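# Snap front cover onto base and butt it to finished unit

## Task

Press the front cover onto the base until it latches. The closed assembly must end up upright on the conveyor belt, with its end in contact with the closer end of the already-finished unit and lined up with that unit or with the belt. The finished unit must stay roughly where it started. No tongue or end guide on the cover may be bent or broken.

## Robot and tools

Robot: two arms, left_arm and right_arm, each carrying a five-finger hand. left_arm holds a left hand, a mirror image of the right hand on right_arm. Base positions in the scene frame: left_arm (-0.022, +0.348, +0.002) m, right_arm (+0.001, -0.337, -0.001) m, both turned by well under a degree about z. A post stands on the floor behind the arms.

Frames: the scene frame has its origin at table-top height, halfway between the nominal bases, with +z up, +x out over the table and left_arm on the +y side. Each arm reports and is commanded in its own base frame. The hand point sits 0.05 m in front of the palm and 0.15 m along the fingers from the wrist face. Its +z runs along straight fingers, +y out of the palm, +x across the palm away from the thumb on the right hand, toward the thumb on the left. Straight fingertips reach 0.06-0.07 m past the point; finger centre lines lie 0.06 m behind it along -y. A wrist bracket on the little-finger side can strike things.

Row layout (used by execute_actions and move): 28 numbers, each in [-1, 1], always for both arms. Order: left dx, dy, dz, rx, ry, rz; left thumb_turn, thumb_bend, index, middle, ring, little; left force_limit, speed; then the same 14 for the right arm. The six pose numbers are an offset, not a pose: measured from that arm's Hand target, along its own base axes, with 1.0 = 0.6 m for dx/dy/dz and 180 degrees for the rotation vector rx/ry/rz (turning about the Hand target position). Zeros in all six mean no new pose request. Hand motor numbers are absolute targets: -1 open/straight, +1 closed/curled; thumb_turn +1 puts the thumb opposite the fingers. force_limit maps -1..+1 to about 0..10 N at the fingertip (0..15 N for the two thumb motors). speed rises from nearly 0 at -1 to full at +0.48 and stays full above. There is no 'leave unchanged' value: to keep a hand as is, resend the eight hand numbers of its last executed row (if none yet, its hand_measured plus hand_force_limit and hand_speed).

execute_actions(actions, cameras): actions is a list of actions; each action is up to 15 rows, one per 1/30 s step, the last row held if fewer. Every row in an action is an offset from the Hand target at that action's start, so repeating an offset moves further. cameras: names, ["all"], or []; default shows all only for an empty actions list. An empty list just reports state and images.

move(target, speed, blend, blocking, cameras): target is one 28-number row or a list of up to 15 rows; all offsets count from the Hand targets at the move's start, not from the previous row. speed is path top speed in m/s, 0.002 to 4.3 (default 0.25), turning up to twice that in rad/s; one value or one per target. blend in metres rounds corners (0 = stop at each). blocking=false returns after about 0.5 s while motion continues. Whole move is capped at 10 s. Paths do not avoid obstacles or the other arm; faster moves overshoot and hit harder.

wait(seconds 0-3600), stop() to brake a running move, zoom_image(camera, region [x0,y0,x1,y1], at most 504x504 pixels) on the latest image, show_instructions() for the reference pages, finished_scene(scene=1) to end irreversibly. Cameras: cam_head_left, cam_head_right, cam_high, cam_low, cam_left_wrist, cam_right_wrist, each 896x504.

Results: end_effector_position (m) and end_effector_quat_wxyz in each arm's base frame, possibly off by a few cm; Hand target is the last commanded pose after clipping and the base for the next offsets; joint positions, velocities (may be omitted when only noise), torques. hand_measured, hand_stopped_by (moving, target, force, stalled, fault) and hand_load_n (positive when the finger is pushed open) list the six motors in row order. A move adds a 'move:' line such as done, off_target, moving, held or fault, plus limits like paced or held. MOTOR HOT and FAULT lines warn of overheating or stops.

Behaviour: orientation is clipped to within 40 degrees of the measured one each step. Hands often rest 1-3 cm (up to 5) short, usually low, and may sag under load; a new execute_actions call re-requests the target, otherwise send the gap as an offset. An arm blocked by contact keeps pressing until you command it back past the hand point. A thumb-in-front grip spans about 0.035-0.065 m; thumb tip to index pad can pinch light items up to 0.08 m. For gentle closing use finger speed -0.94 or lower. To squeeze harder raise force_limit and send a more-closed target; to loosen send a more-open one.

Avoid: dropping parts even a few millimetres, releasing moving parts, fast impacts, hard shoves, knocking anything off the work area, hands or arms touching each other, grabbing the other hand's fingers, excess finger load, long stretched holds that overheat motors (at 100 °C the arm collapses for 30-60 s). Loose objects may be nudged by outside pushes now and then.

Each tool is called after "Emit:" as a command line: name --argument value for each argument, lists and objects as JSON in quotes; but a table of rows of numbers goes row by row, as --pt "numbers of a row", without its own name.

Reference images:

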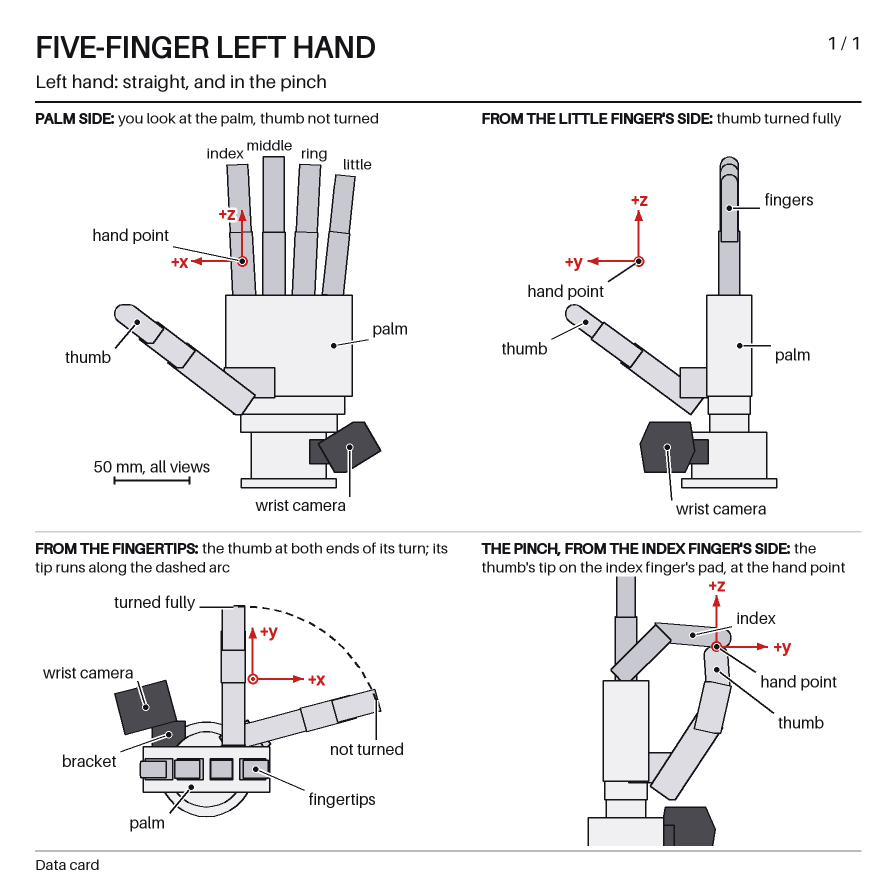

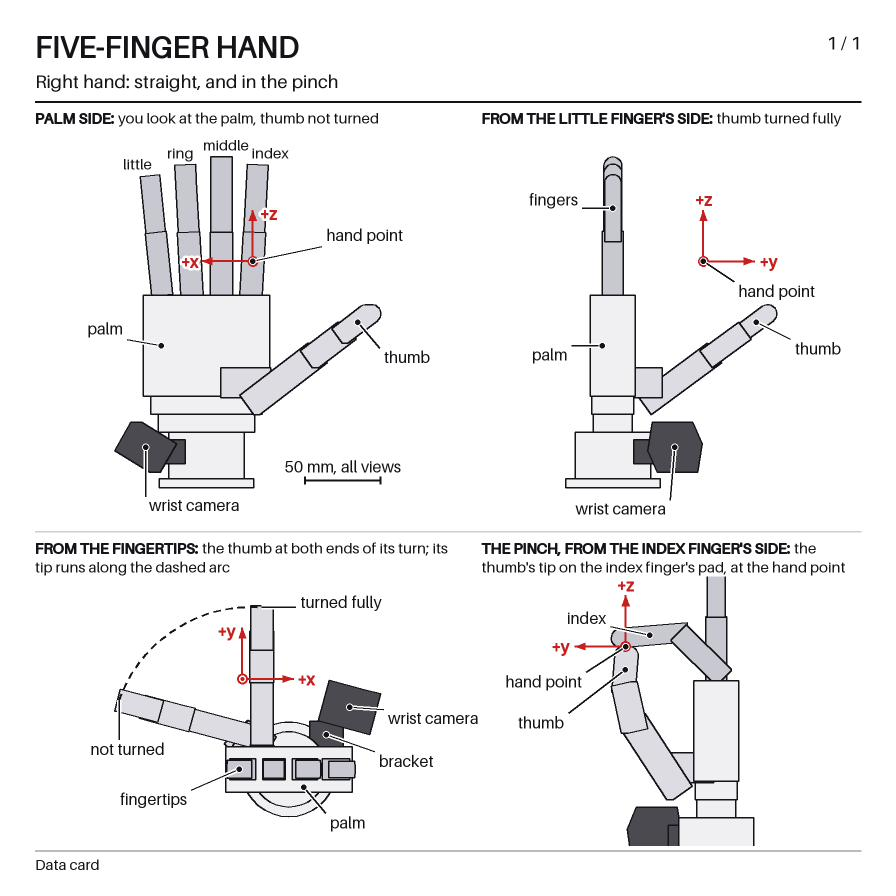

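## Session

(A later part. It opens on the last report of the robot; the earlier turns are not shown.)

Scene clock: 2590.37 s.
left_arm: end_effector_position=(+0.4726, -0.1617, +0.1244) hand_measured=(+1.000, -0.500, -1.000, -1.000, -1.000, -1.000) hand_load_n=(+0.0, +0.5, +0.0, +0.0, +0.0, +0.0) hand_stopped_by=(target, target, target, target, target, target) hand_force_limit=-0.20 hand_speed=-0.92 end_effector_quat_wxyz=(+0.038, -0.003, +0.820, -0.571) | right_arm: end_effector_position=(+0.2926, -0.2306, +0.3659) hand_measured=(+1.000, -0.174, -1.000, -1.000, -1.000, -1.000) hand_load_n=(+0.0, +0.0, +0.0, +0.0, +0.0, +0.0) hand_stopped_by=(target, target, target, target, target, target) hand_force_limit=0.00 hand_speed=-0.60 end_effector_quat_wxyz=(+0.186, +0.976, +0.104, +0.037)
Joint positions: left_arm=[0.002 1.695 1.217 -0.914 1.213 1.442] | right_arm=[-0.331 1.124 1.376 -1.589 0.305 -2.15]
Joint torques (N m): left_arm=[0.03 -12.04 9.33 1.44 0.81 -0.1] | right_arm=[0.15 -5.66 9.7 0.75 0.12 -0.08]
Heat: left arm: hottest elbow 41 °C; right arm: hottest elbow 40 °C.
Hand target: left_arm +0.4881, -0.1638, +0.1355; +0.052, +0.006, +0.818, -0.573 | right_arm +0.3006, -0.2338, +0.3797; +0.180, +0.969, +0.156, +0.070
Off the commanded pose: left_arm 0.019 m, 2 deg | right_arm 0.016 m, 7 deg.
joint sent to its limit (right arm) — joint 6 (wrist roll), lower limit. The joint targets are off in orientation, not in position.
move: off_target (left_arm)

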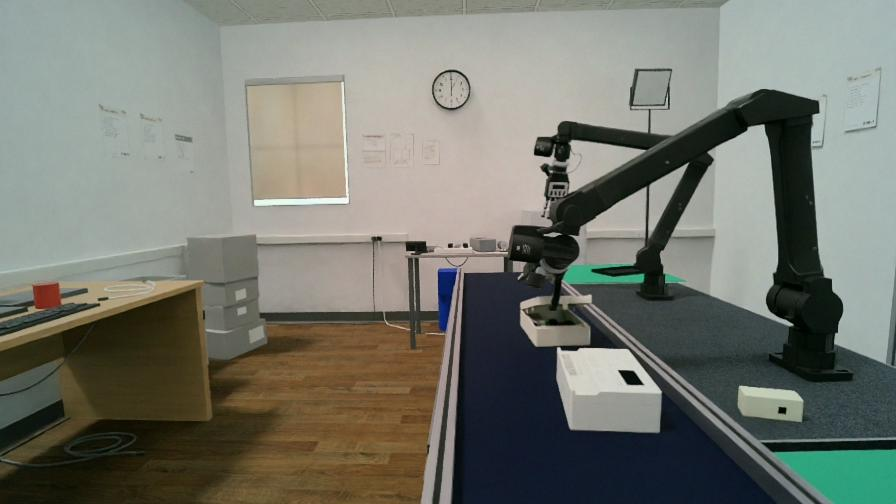

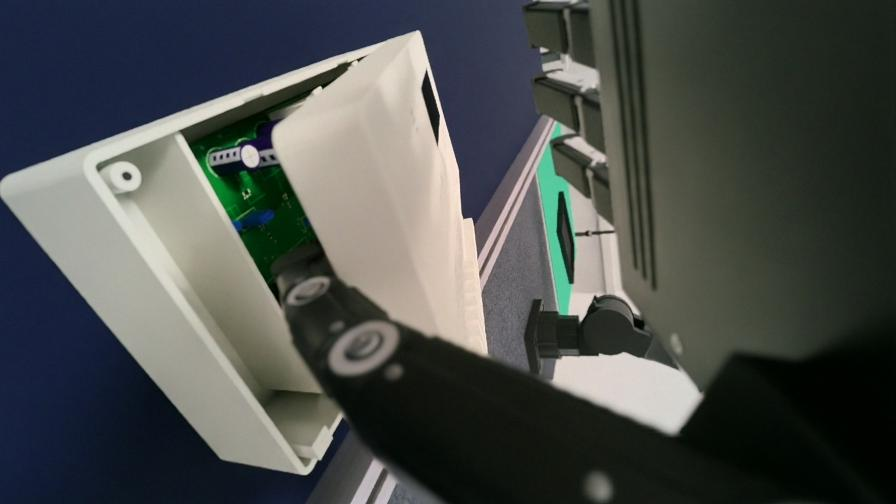

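Emit:
move --target '[0,-0.002,0.0,0,0,0,1,-0.75,-1,-1,-1,-1,-0.2,-0.92,0,0,0,0,0,0,1,-0.17,-1,-1,-1,-1,0.0,-0.6]' --speed 0.03 --cameras '["cam_low","cam_left_wrist"]'

Emit:
zoom_image --camera "cam_low" --region '[510, 280, 600, 350]'

Scene clock: 2595.13 s.
left_arm: end_effector_position=(+0.4735, -0.1618, +0.1245) hand_measured=(+1.000, -0.750, -1.000, -1.000, -1.000, -1.000) hand_load_n=(+0.0, +0.0, +0.0, +0.0, +0.0, +0.0) hand_stopped_by=(target, target, target, target, target, target) hand_force_limit=-0.20 hand_speed=-0.92 end_effector_quat_wxyz=(+0.038, -0.003, +0.820, -0.571) | right_arm: end_effector_position=(+0.2926, -0.2306, +0.3659) hand_measured=(+1.000, -0.174, -1.000, -1.000, -1.000, -1.000) hand_load_n=(+0.0, -0.5, +0.0, +0.0, +0.0, +0.0) hand_stopped_by=(target, target, target, target, target, target) hand_force_limit=0.00 hand_speed=-0.60 end_effector_quat_wxyz=(+0.186, +0.976, +0.104, +0.037)
Joint positions: left_arm=[0.002 1.695 1.217 -0.908 1.213 1.437] | right_arm=[-0.331 1.124 1.376 -1.589 0.305 -2.15]
Joint torques (N m): left_arm=[-0.26 -12.69 9.21 1.55 0.8 -0.13] | right_arm=[0.15 -5.66 9.69 0.73 0.12 -0.08]
Heat: left arm: hottest elbow 41 °C; right arm: hottest elbow 40 °C.
Hand target: left_arm +0.4881, -0.1650, +0.1355; +0.052, +0.006, +0.818, -0.573 | right_arm +0.3006, -0.2338, +0.3797; +0.180, +0.969, +0.156, +0.070
Off the commanded pose: left_arm 0.019 m, 2 deg | right_arm 0.016 m, 7 deg.
joint sent to its limit (right arm) — joint 6 (wrist roll), lower limit. The joint targets are off in orientation, not in position.
move: off_target (left_arm)

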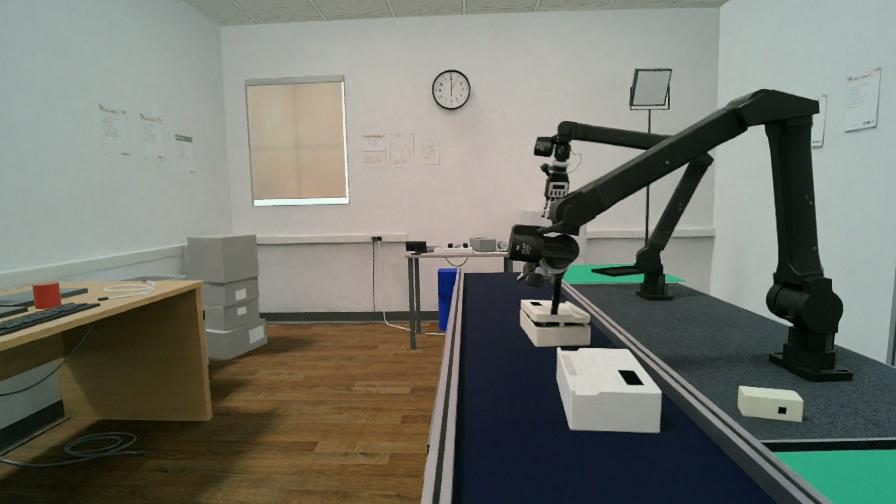

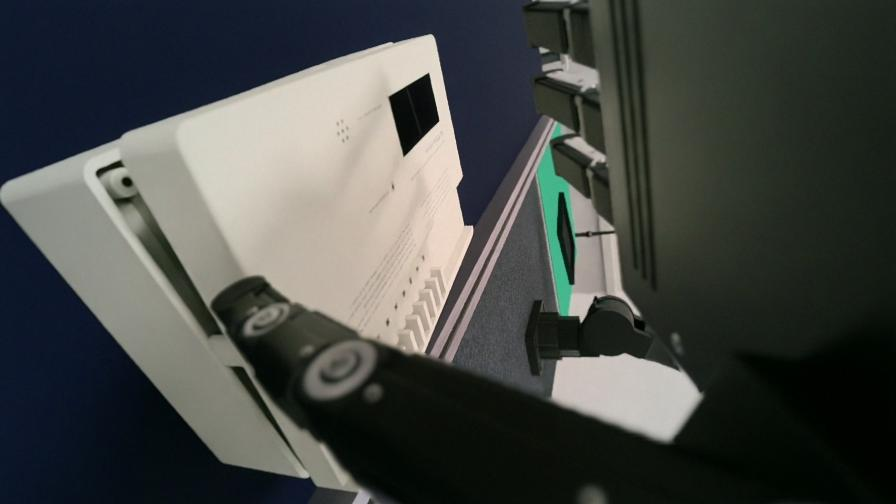

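Scaled by 5.600 from the camera's image (finer frame: 1280x720).

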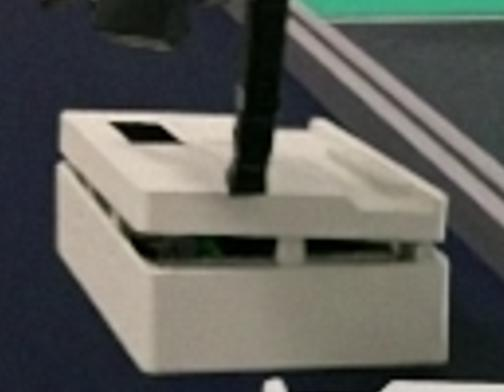

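Emit:
execute_actions --actions '[]'

Emit:
zoom_image --camera "cam_low" --region '[515, 290, 600, 350]'

Emit:
zoom_image --camera "cam_left_wrist" --region '[0, 20, 500, 500]'

Emit:
zoom_image --camera "cam_head_left" --region '[350, 290, 460, 375]'

Emit:
zoom_image --camera "cam_head_right" --region '[200, 200, 560, 450]'

Scene clock: 2598.90 s.
left_arm: end_effector_position=(+0.4735, -0.1618, +0.1245) hand_measured=(+1.000, -0.750, -1.000, -1.000, -1.000, -1.000) hand_load_n=(+0.0, +0.0, +0.0, +0.0, -0.5, +0.0) hand_stopped_by=(target, target, target, target, target, target) hand_force_limit=-0.20 hand_speed=-0.92 end_effector_quat_wxyz=(+0.038, -0.003, +0.820, -0.571) | right_arm: end_effector_position=(+0.2926, -0.2306, +0.3659) hand_measured=(+1.000, -0.174, -1.000, -1.000, -1.000, -1.000) hand_load_n=(+0.0, +0.0, +0.0, +0.0, -0.5, +0.0) hand_stopped_by=(target, target, target, target, target, target) hand_force_limit=0.00 hand_speed=-0.60 end_effector_quat_wxyz=(+0.186, +0.976, +0.104, +0.037)
Joint positions: left_arm=[0.002 1.695 1.217 -0.908 1.213 1.437] | right_arm=[-0.331 1.124 1.376 -1.589 0.305 -2.15]
Joint velocities: within noise
Joint torques (N m): left_arm=[-0.5 -12.22 9.13 1.36 0.79 -0.13] | right_arm=[0.15 -5.66 9.7 0.75 0.12 -0.08]
Heat: left arm: hottest elbow 41 °C; right arm: hottest elbow 40 °C.
Hand target: left_arm +0.4881, -0.1650, +0.1355; +0.052, +0.006, +0.818, -0.573 | right_arm +0.3006, -0.2338, +0.3797; +0.180, +0.969, +0.156, +0.070
Off the commanded pose: left_arm 0.019 m, 2 deg | right_arm 0.016 m, 7 deg.

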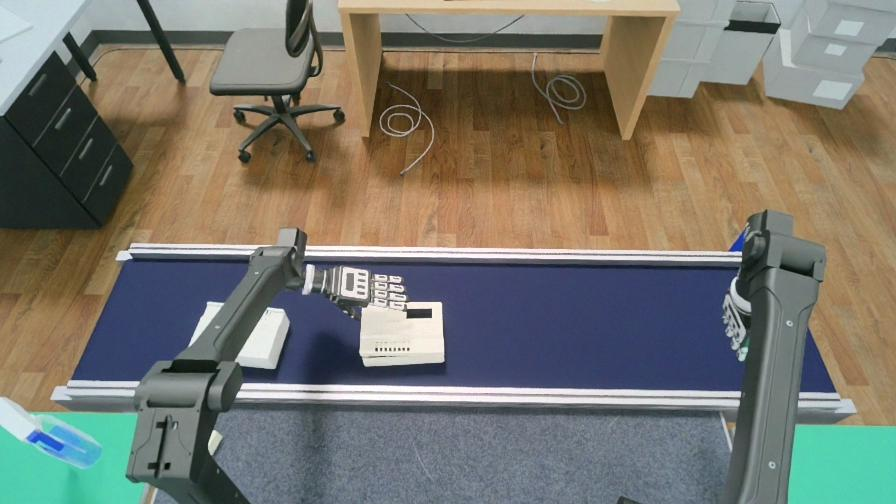

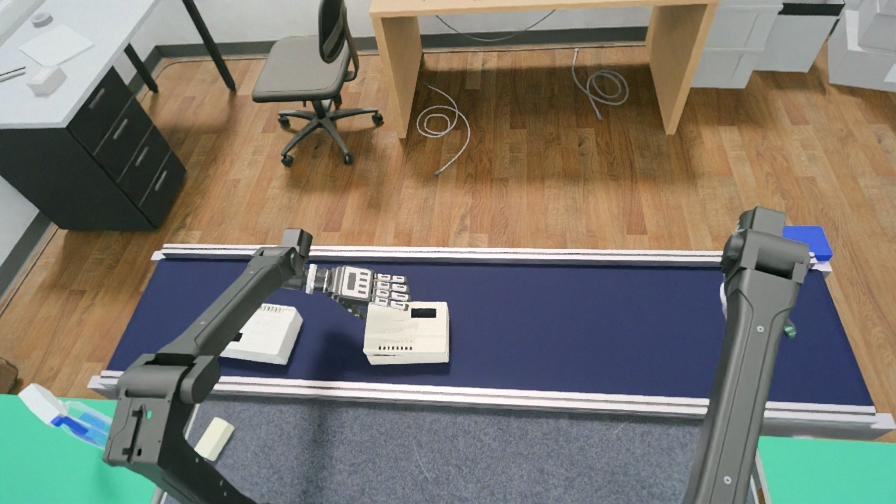

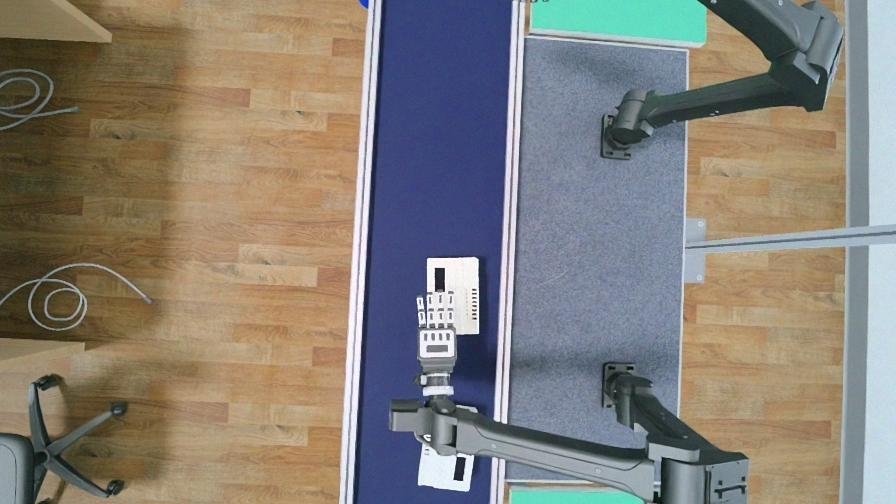

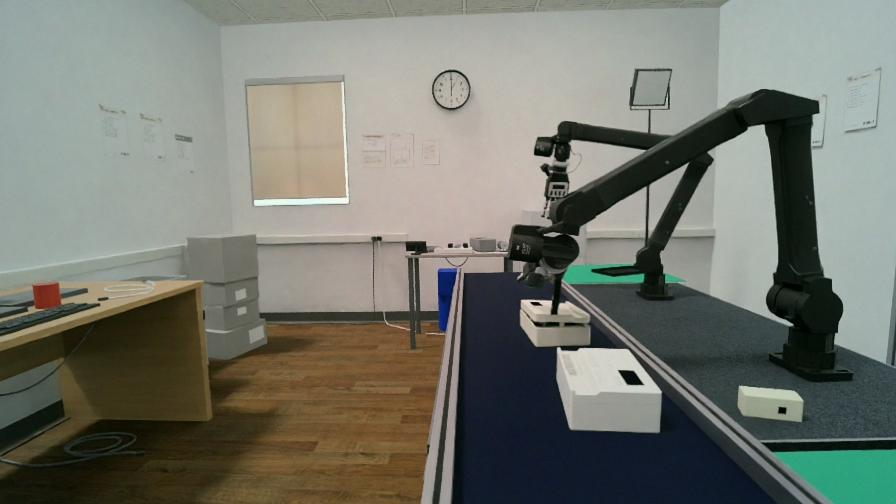

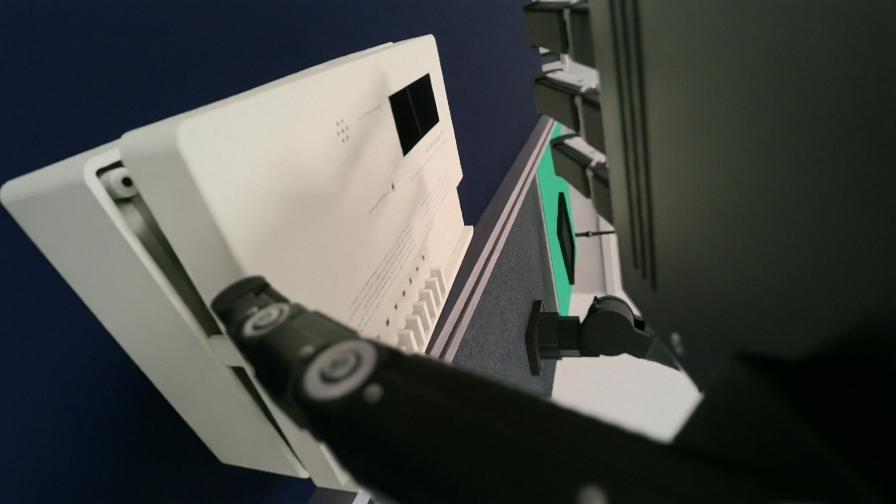

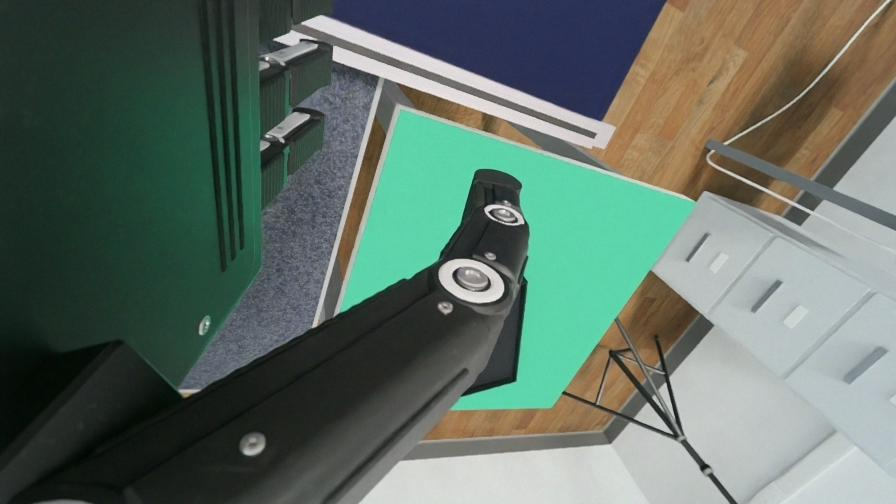

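Scaled by 5.929 from the camera's image (finer frame: 1280x720).

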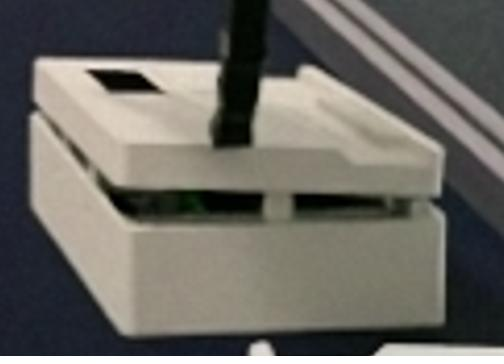

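Scaled by 1.008 from the camera's image (finer frame: 1280x720).

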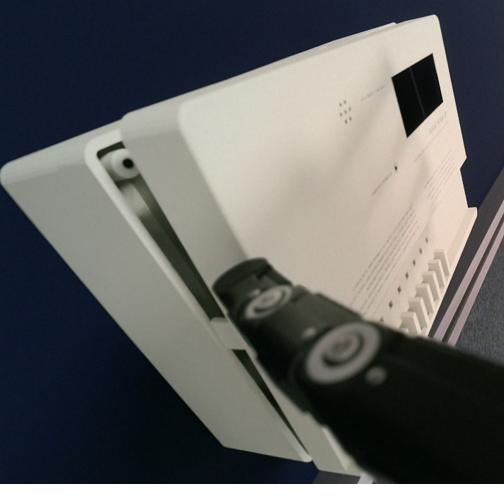

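Scaled by 4.582 from the camera's image (finer frame: 1280x720).

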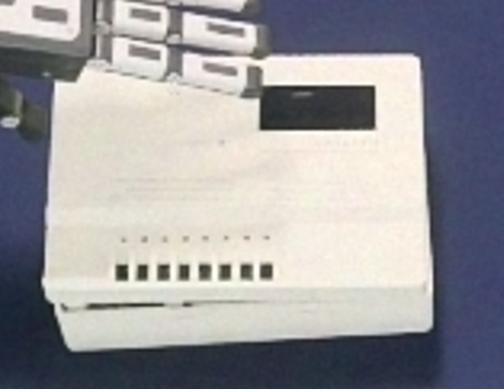

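Scaled by 1.400 from the camera's image (finer frame: 1280x720).

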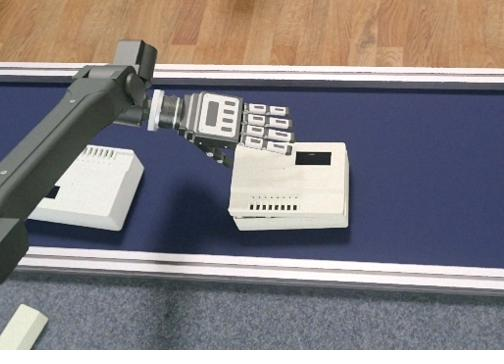

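Emit:
zoom_image --camera "cam_low" --region '[517, 300, 549, 332]'

Emit:
zoom_image --camera "cam_low" --region '[550, 308, 594, 338]'

Emit:
zoom_image --camera "cam_left_wrist" --region '[80, 130, 330, 380]'

Scaled by 15.750 from the camera's image (finer frame: 1280x720).

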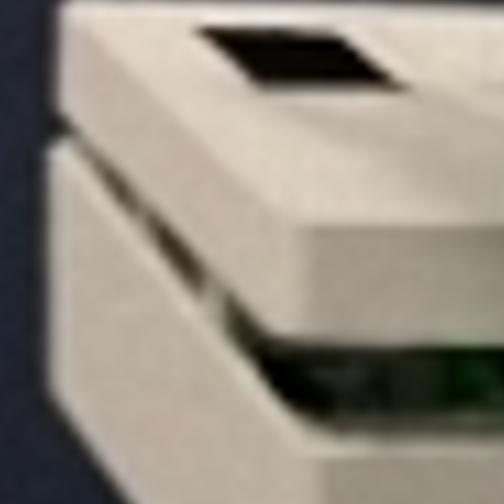

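Scaled by 11.455 from the camera's image (finer frame: 1280x720).

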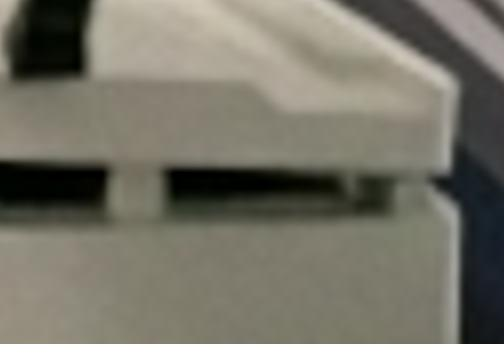

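Scaled by 2.016 from the camera's image (finer frame: 1280x720).

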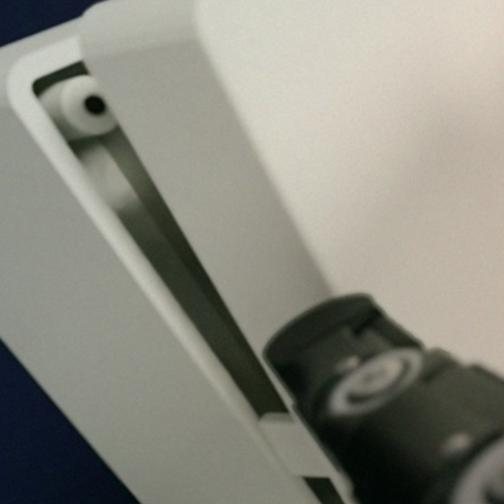

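Emit:
zoom_image --camera "cam_low" --region '[510, 280, 600, 350]'

Emit:
zoom_image --camera "cam_head_right" --region '[350, 290, 460, 375]'

Emit:
zoom_image --camera "cam_high" --region '[400, 240, 500, 350]'

Scaled by 5.600 from the camera's image (finer frame: 1280x720).

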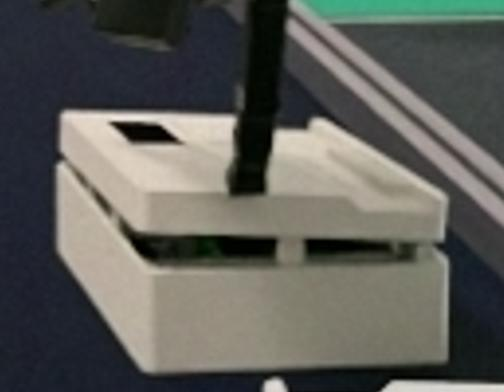

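Scaled by 4.582 from the camera's image (finer frame: 1280x720).

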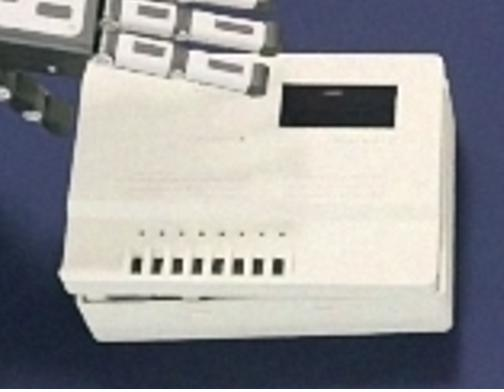

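Scaled by 4.582 from the camera's image (finer frame: 1280x720).

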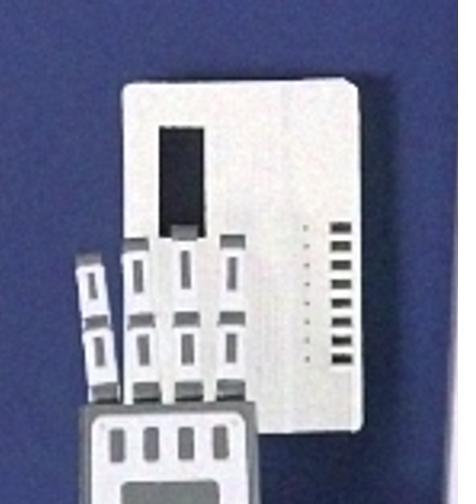

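Emit:
move --target '[0,0,0.0,0,0,0,1,-1,-1,-1,-1,-1,-0.8,-0.92,0,0,0,0,0,0,1,-0.17,-1,-1,-1,-1,0.0,-0.6]' --speed 0.03 --cameras '["cam_low","cam_left_wrist"]'

Emit:
zoom_image --camera "cam_low" --region '[510, 280, 600, 350]'

Emit:
zoom_image --camera "cam_left_wrist" --region '[0, 20, 500, 500]'

Scene clock: 2641.30 s.
left_arm: end_effector_position=(+0.4735, -0.1618, +0.1245) hand_measured=(+1.000, -1.000, -1.000, -1.000, -1.000, -1.000) hand_load_n=(+0.0, +0.0, +0.0, +0.0, +0.0, +0.0) hand_stopped_by=(target, target, target, target, target, target) hand_force_limit=-0.80 hand_speed=-0.92 end_effector_quat_wxyz=(+0.038, -0.003, +0.820, -0.571) | right_arm: end_effector_position=(+0.2926, -0.2306, +0.3659) hand_measured=(+1.000, -0.174, -1.000, -1.000, -1.000, -1.000) hand_load_n=(+0.0, -0.5, +0.0, +0.0, +0.5, +0.0) hand_stopped_by=(target, target, target, target, target, target) hand_force_limit=0.00 hand_speed=-0.60 end_effector_quat_wxyz=(+0.186, +0.976, +0.104, +0.037)
Joint positions: left_arm=[0.002 1.695 1.217 -0.908 1.213 1.437] | right_arm=[-0.331 1.124 1.376 -1.589 0.305 -2.15]
Joint torques (N m): left_arm=[-0.67 -12.57 9.18 1.52 0.8 -0.12] | right_arm=[0.15 -5.66 9.69 0.75 0.12 -0.08]
Heat: left arm: hottest elbow 42 °C; right arm: hottest elbow 40 °C.
Hand target: left_arm +0.4881, -0.1650, +0.1355; +0.052, +0.006, +0.818, -0.573 | right_arm +0.3006, -0.2338, +0.3797; +0.180, +0.969, +0.156, +0.070
Off the commanded pose: left_arm 0.019 m, 2 deg | right_arm 0.016 m, 7 deg.
joint sent to its limit (right arm) — joint 6 (wrist roll), lower limit. The joint targets are off in orientation, not in position.
move: done

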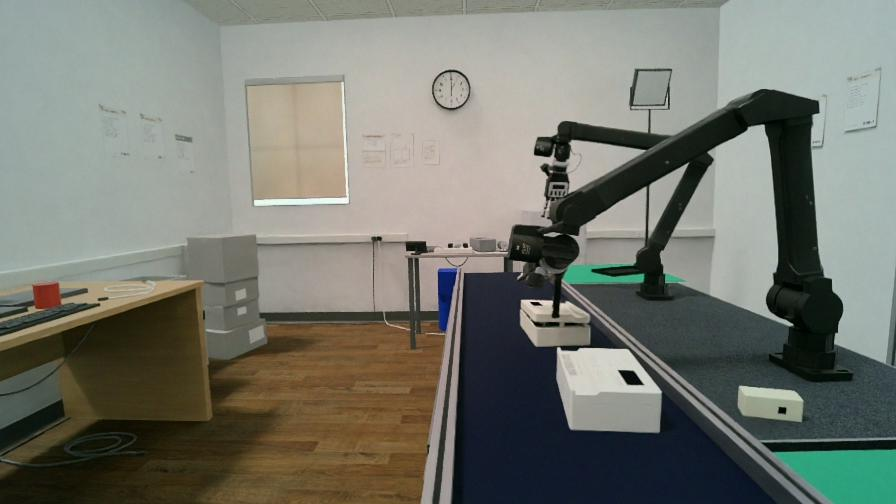

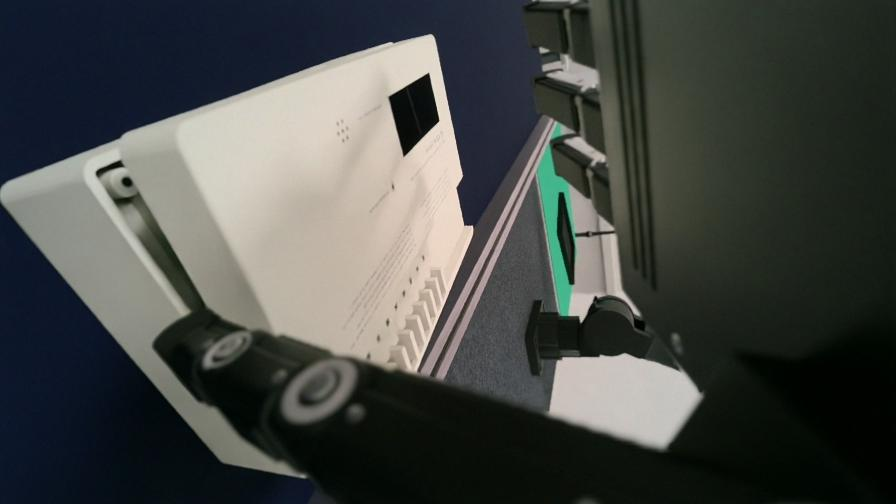

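Scaled by 5.600 from the camera's image (finer frame: 1280x720).

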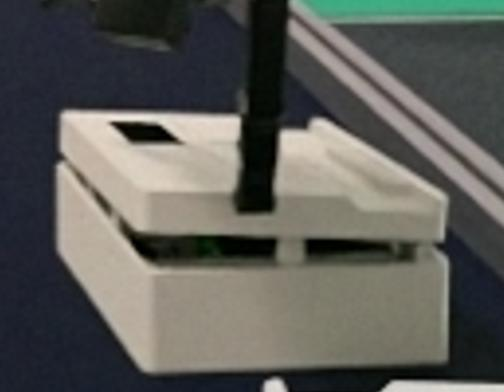

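Scaled by 1.008 from the camera's image (finer frame: 1280x720).

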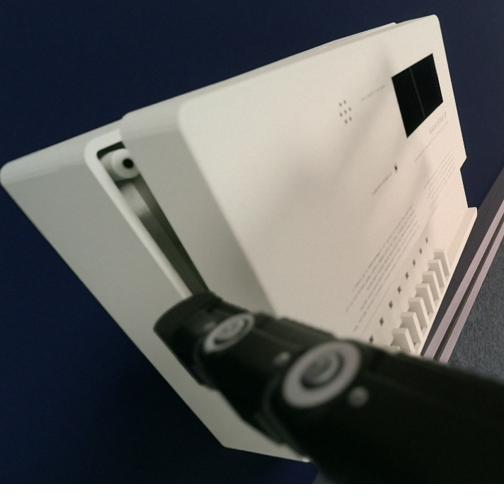

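Emit:
move --pt "0 0.03 0.08 0 0 0 1 -1 -1 -1 -1 -1 -0.8 -0.92 0 0 0 0 0 0 1 -0.17 -1 -1 -1 -1 0.0 -0.6" --pt "0.1 0.0 0.08 0 0 0 1 -1 -1 -1 -1 -1 -0.8 -0.92 0 0 0 0 0 0 1 -0.17 -1 -1 -1 -1 0.0 -0.6" --speed 0.08 --cameras '["cam_low","cam_high","cam_left_wrist"]'

Emit:
zoom_image --camera "cam_low" --region '[510, 280, 600, 350]'

Emit:
zoom_image --camera "cam_high" --region '[400, 240, 500, 350]'

Scene clock: 2664.37 s.
left_arm: end_effector_position=(+0.5321, -0.1610, +0.1717) hand_measured=(+1.000, -1.000, -1.000, -1.000, -1.000, -1.000) hand_load_n=(+0.0, +0.0, +0.0, +0.0, -0.5, +0.0) hand_stopped_by=(target, target, target, target, target, target) hand_force_limit=-0.80 hand_speed=-0.92 end_effector_quat_wxyz=(+0.037, -0.005, +0.818, -0.573) | right_arm: end_effector_position=(+0.2926, -0.2306, +0.3659) hand_measured=(+1.000, -0.174, -1.000, -1.000, -1.000, -1.000) hand_load_n=(+0.0, +0.0, +0.0, +0.0, +0.0, +0.0) hand_stopped_by=(target, target, target, target, target, target) hand_force_limit=0.00 hand_speed=-0.60 end_effector_quat_wxyz=(+0.186, +0.976, +0.104, +0.037)
Joint positions: left_arm=[0.005 1.791 1.481 -1.08 1.218 1.438] | right_arm=[-0.331 1.124 1.376 -1.589 0.305 -2.15]
Joint torques (N m): left_arm=[-0.79 -13.8 10.3 1.43 0.6 -0.1] | right_arm=[0.21 -5.66 9.69 0.75 0.12 -0.08]
Heat: left arm: hottest elbow 42 °C; right arm: hottest elbow 40 °C.
Hand target: left_arm +0.5481, -0.1650, +0.1835; +0.051, +0.006, +0.818, -0.573 | right_arm +0.3006, -0.2338, +0.3797; +0.180, +0.969, +0.156, +0.070
Off the commanded pose: left_arm 0.020 m, 2 deg | right_arm 0.016 m, 7 deg.
joint sent to its limit (right arm) — joint 6 (wrist roll), lower limit. The joint targets are off in orientation, not in position.
move: off_target (left_arm)
Images, in order (width x height): cam_high 896x504, cam_low 896x504, cam_left_wrist 896x504.

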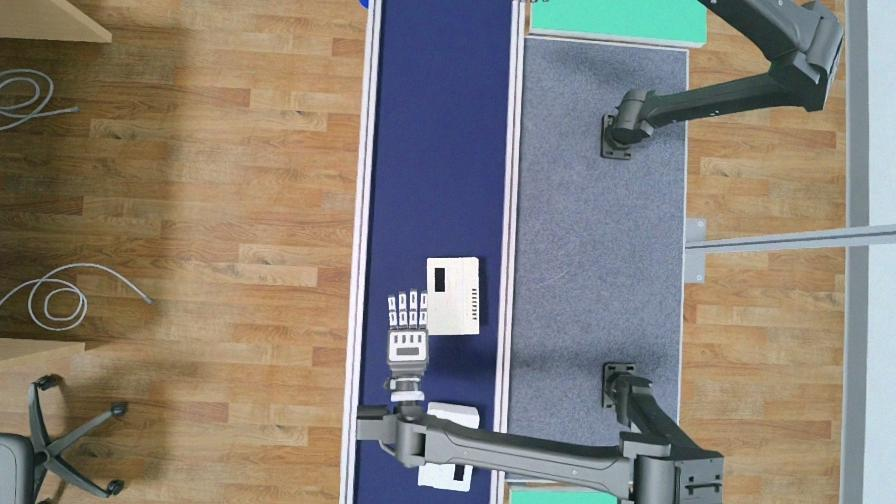

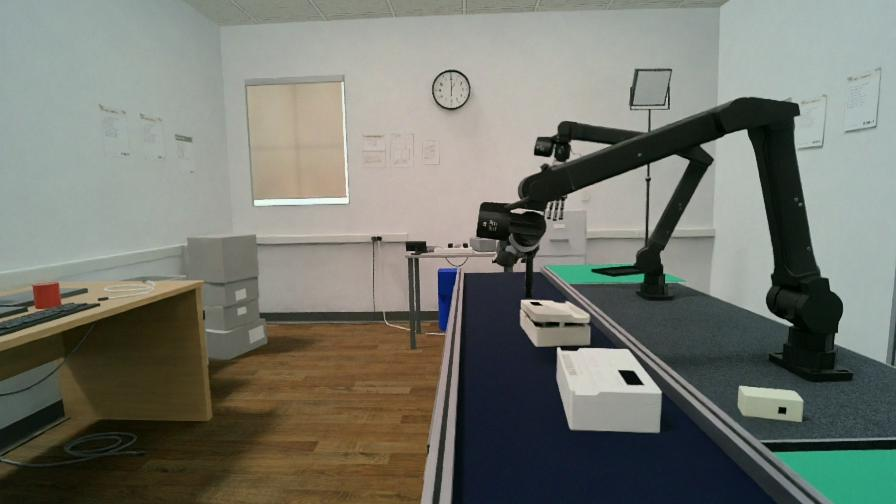

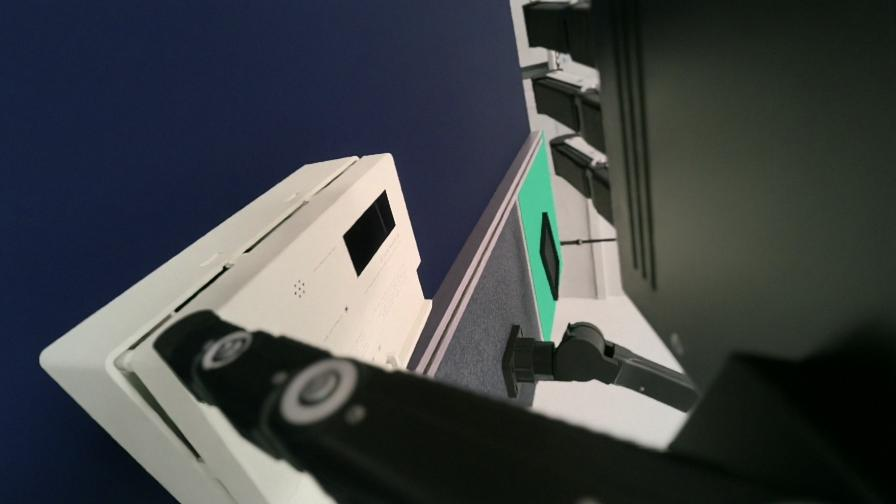

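Scaled by 5.600 from the camera's image (finer frame: 1280x720).

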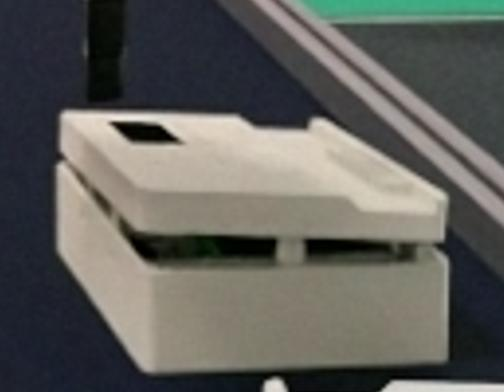

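Scaled by 4.582 from the camera's image (finer frame: 1280x720).

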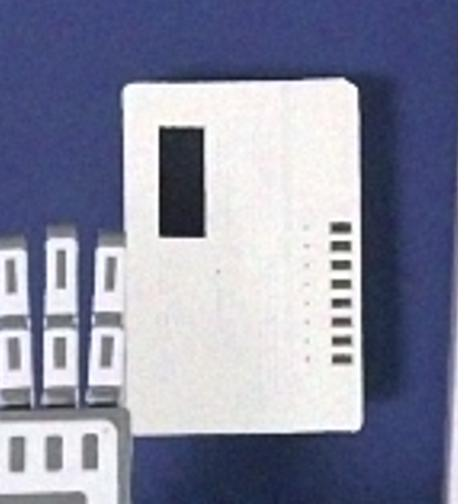

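Emit:
zoom_image --camera "cam_left_wrist" --region '[100, 140, 400, 340]'

Emit:
zoom_image --camera "cam_left_wrist" --region '[30, 300, 270, 504]'

Emit:
zoom_image --camera "cam_low" --region '[517, 296, 561, 336]'

Scaled by 1.680 from the camera's image (finer frame: 1280x720).

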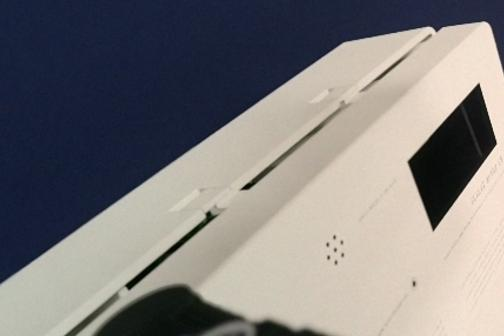

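Scaled by 2.100 from the camera's image (finer frame: 1280x720).

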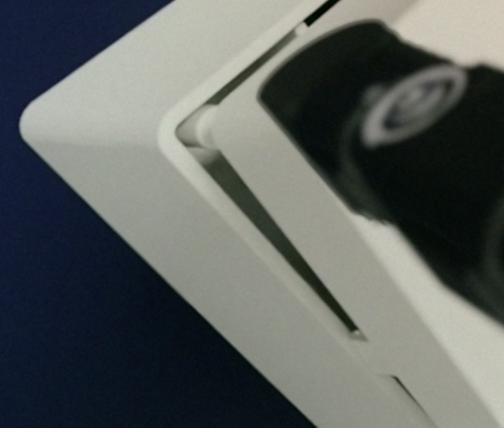

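Scaled by 11.455 from the camera's image (finer frame: 1280x720).

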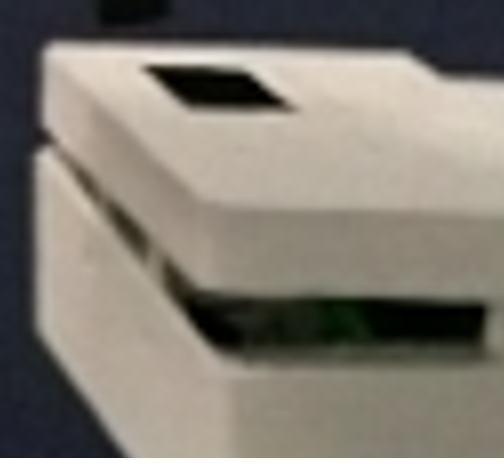

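Emit:
move --pt "0 -0.06 0 0 0 0 1 -1 -1 -1 -1 -1 -0.8 -0.92 0 0 0 0 0 0 1 -0.17 -1 -1 -1 -1 0.0 -0.6" --pt "0 -0.06 -0.05 0 0 0 1 -1 -1 -1 -1 -1 -0.8 -0.92 0 0 0 0 0 0 1 -0.17 -1 -1 -1 -1 0.0 -0.6" --speed 0.06 --cameras '["cam_low","cam_high","cam_left_wrist"]'

Emit:
zoom_image --camera "cam_low" --region '[510, 280, 600, 350]'

Scene clock: 2676.17 s.
left_arm: end_effector_position=(+0.5461, -0.1998, +0.1589) hand_measured=(+1.000, -1.000, -1.000, -1.000, -1.000, -1.000) hand_load_n=(+0.0, +0.0, +0.0, +0.0, +0.0, +0.0) hand_stopped_by=(target, target, target, target, target, target) hand_force_limit=-0.80 hand_speed=-0.92 end_effector_quat_wxyz=(+0.054, +0.010, +0.818, -0.573) | right_arm: end_effector_position=(+0.2926, -0.2306, +0.3659) hand_measured=(+1.000, -0.174, -1.000, -1.000, -1.000, -1.000) hand_load_n=(+0.0, +0.0, +0.0, +0.0, +0.0, +0.0) hand_stopped_by=(target, target, target, target, target, target) hand_force_limit=0.00 hand_speed=-0.60 end_effector_quat_wxyz=(+0.186, +0.976, +0.104, +0.037)
Joint positions: left_arm=[-0.065 1.795 1.442 -0.832 1.199 1.266] | right_arm=[-0.331 1.124 1.376 -1.589 0.305 -2.15]
Joint torques (N m): left_arm=[-0.32 -14.15 7.17 1.8 0.51 -0.15] | right_arm=[0.15 -5.66 9.69 0.75 0.12 -0.08]
Heat: left arm: hottest elbow 43 °C; right arm: hottest elbow 40 °C.
Hand target: left_arm +0.5480, -0.2010, +0.1535; +0.051, +0.006, +0.818, -0.573 | right_arm +0.3006, -0.2338, +0.3797; +0.180, +0.969, +0.156, +0.070
Off the commanded pose: left_arm 0.006 m, 1 deg | right_arm 0.016 m, 7 deg.
joint sent to its limit (right arm) — joint 6 (wrist roll), lower limit. The joint targets are off in orientation, not in position.
move: done
Images, in order (width x height): cam_high 896x504, cam_low 896x504, cam_left_wrist 896x504.

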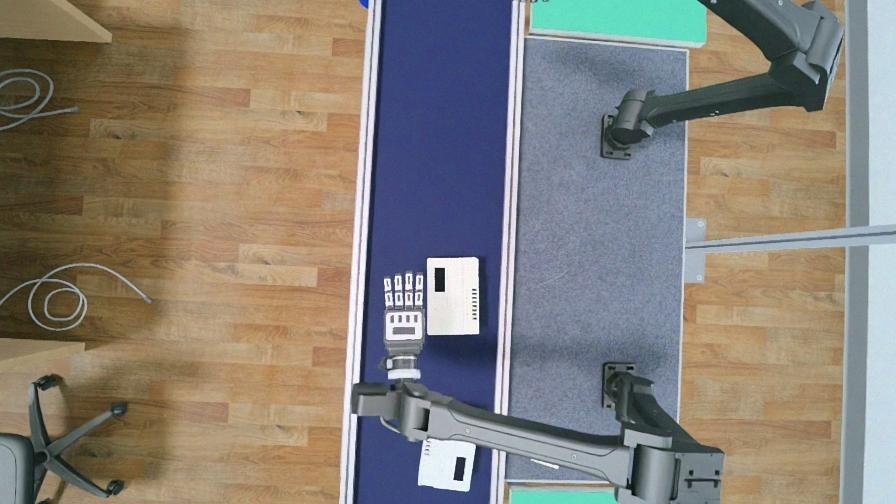

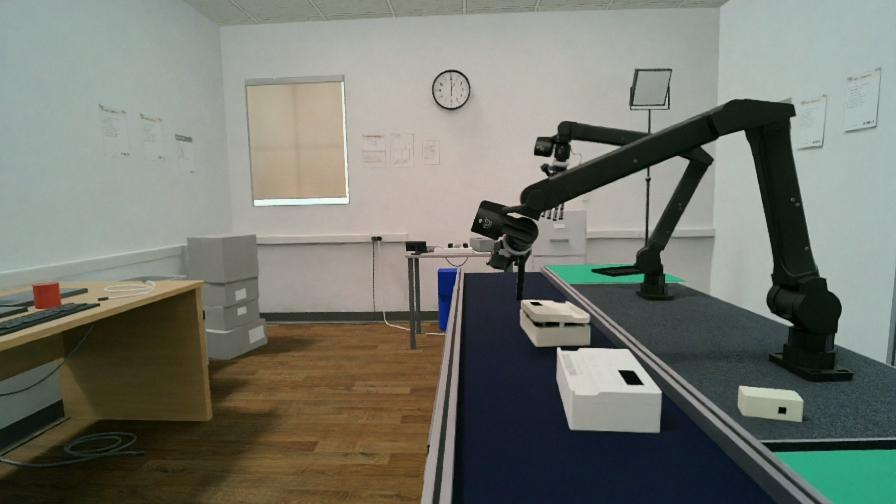

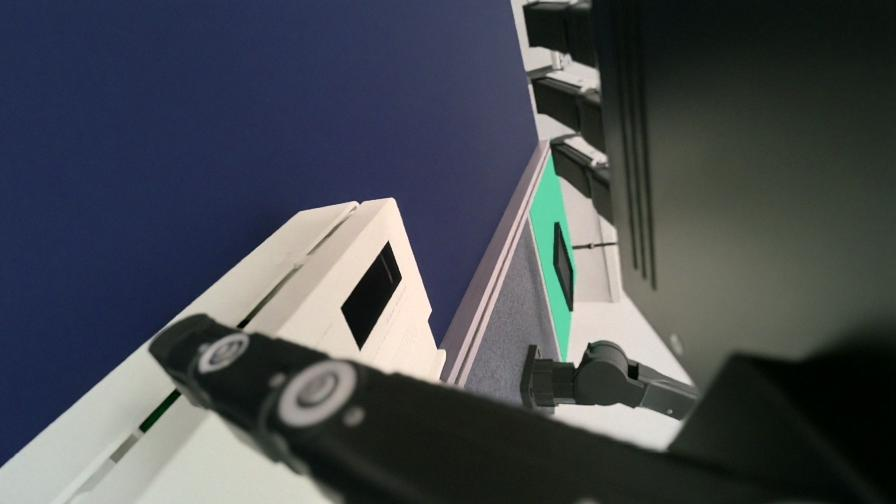

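Scaled by 5.600 from the camera's image (finer frame: 1280x720).

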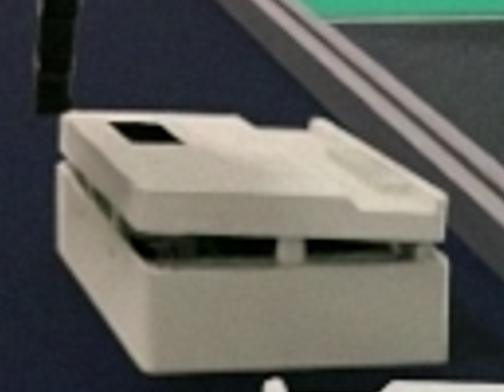

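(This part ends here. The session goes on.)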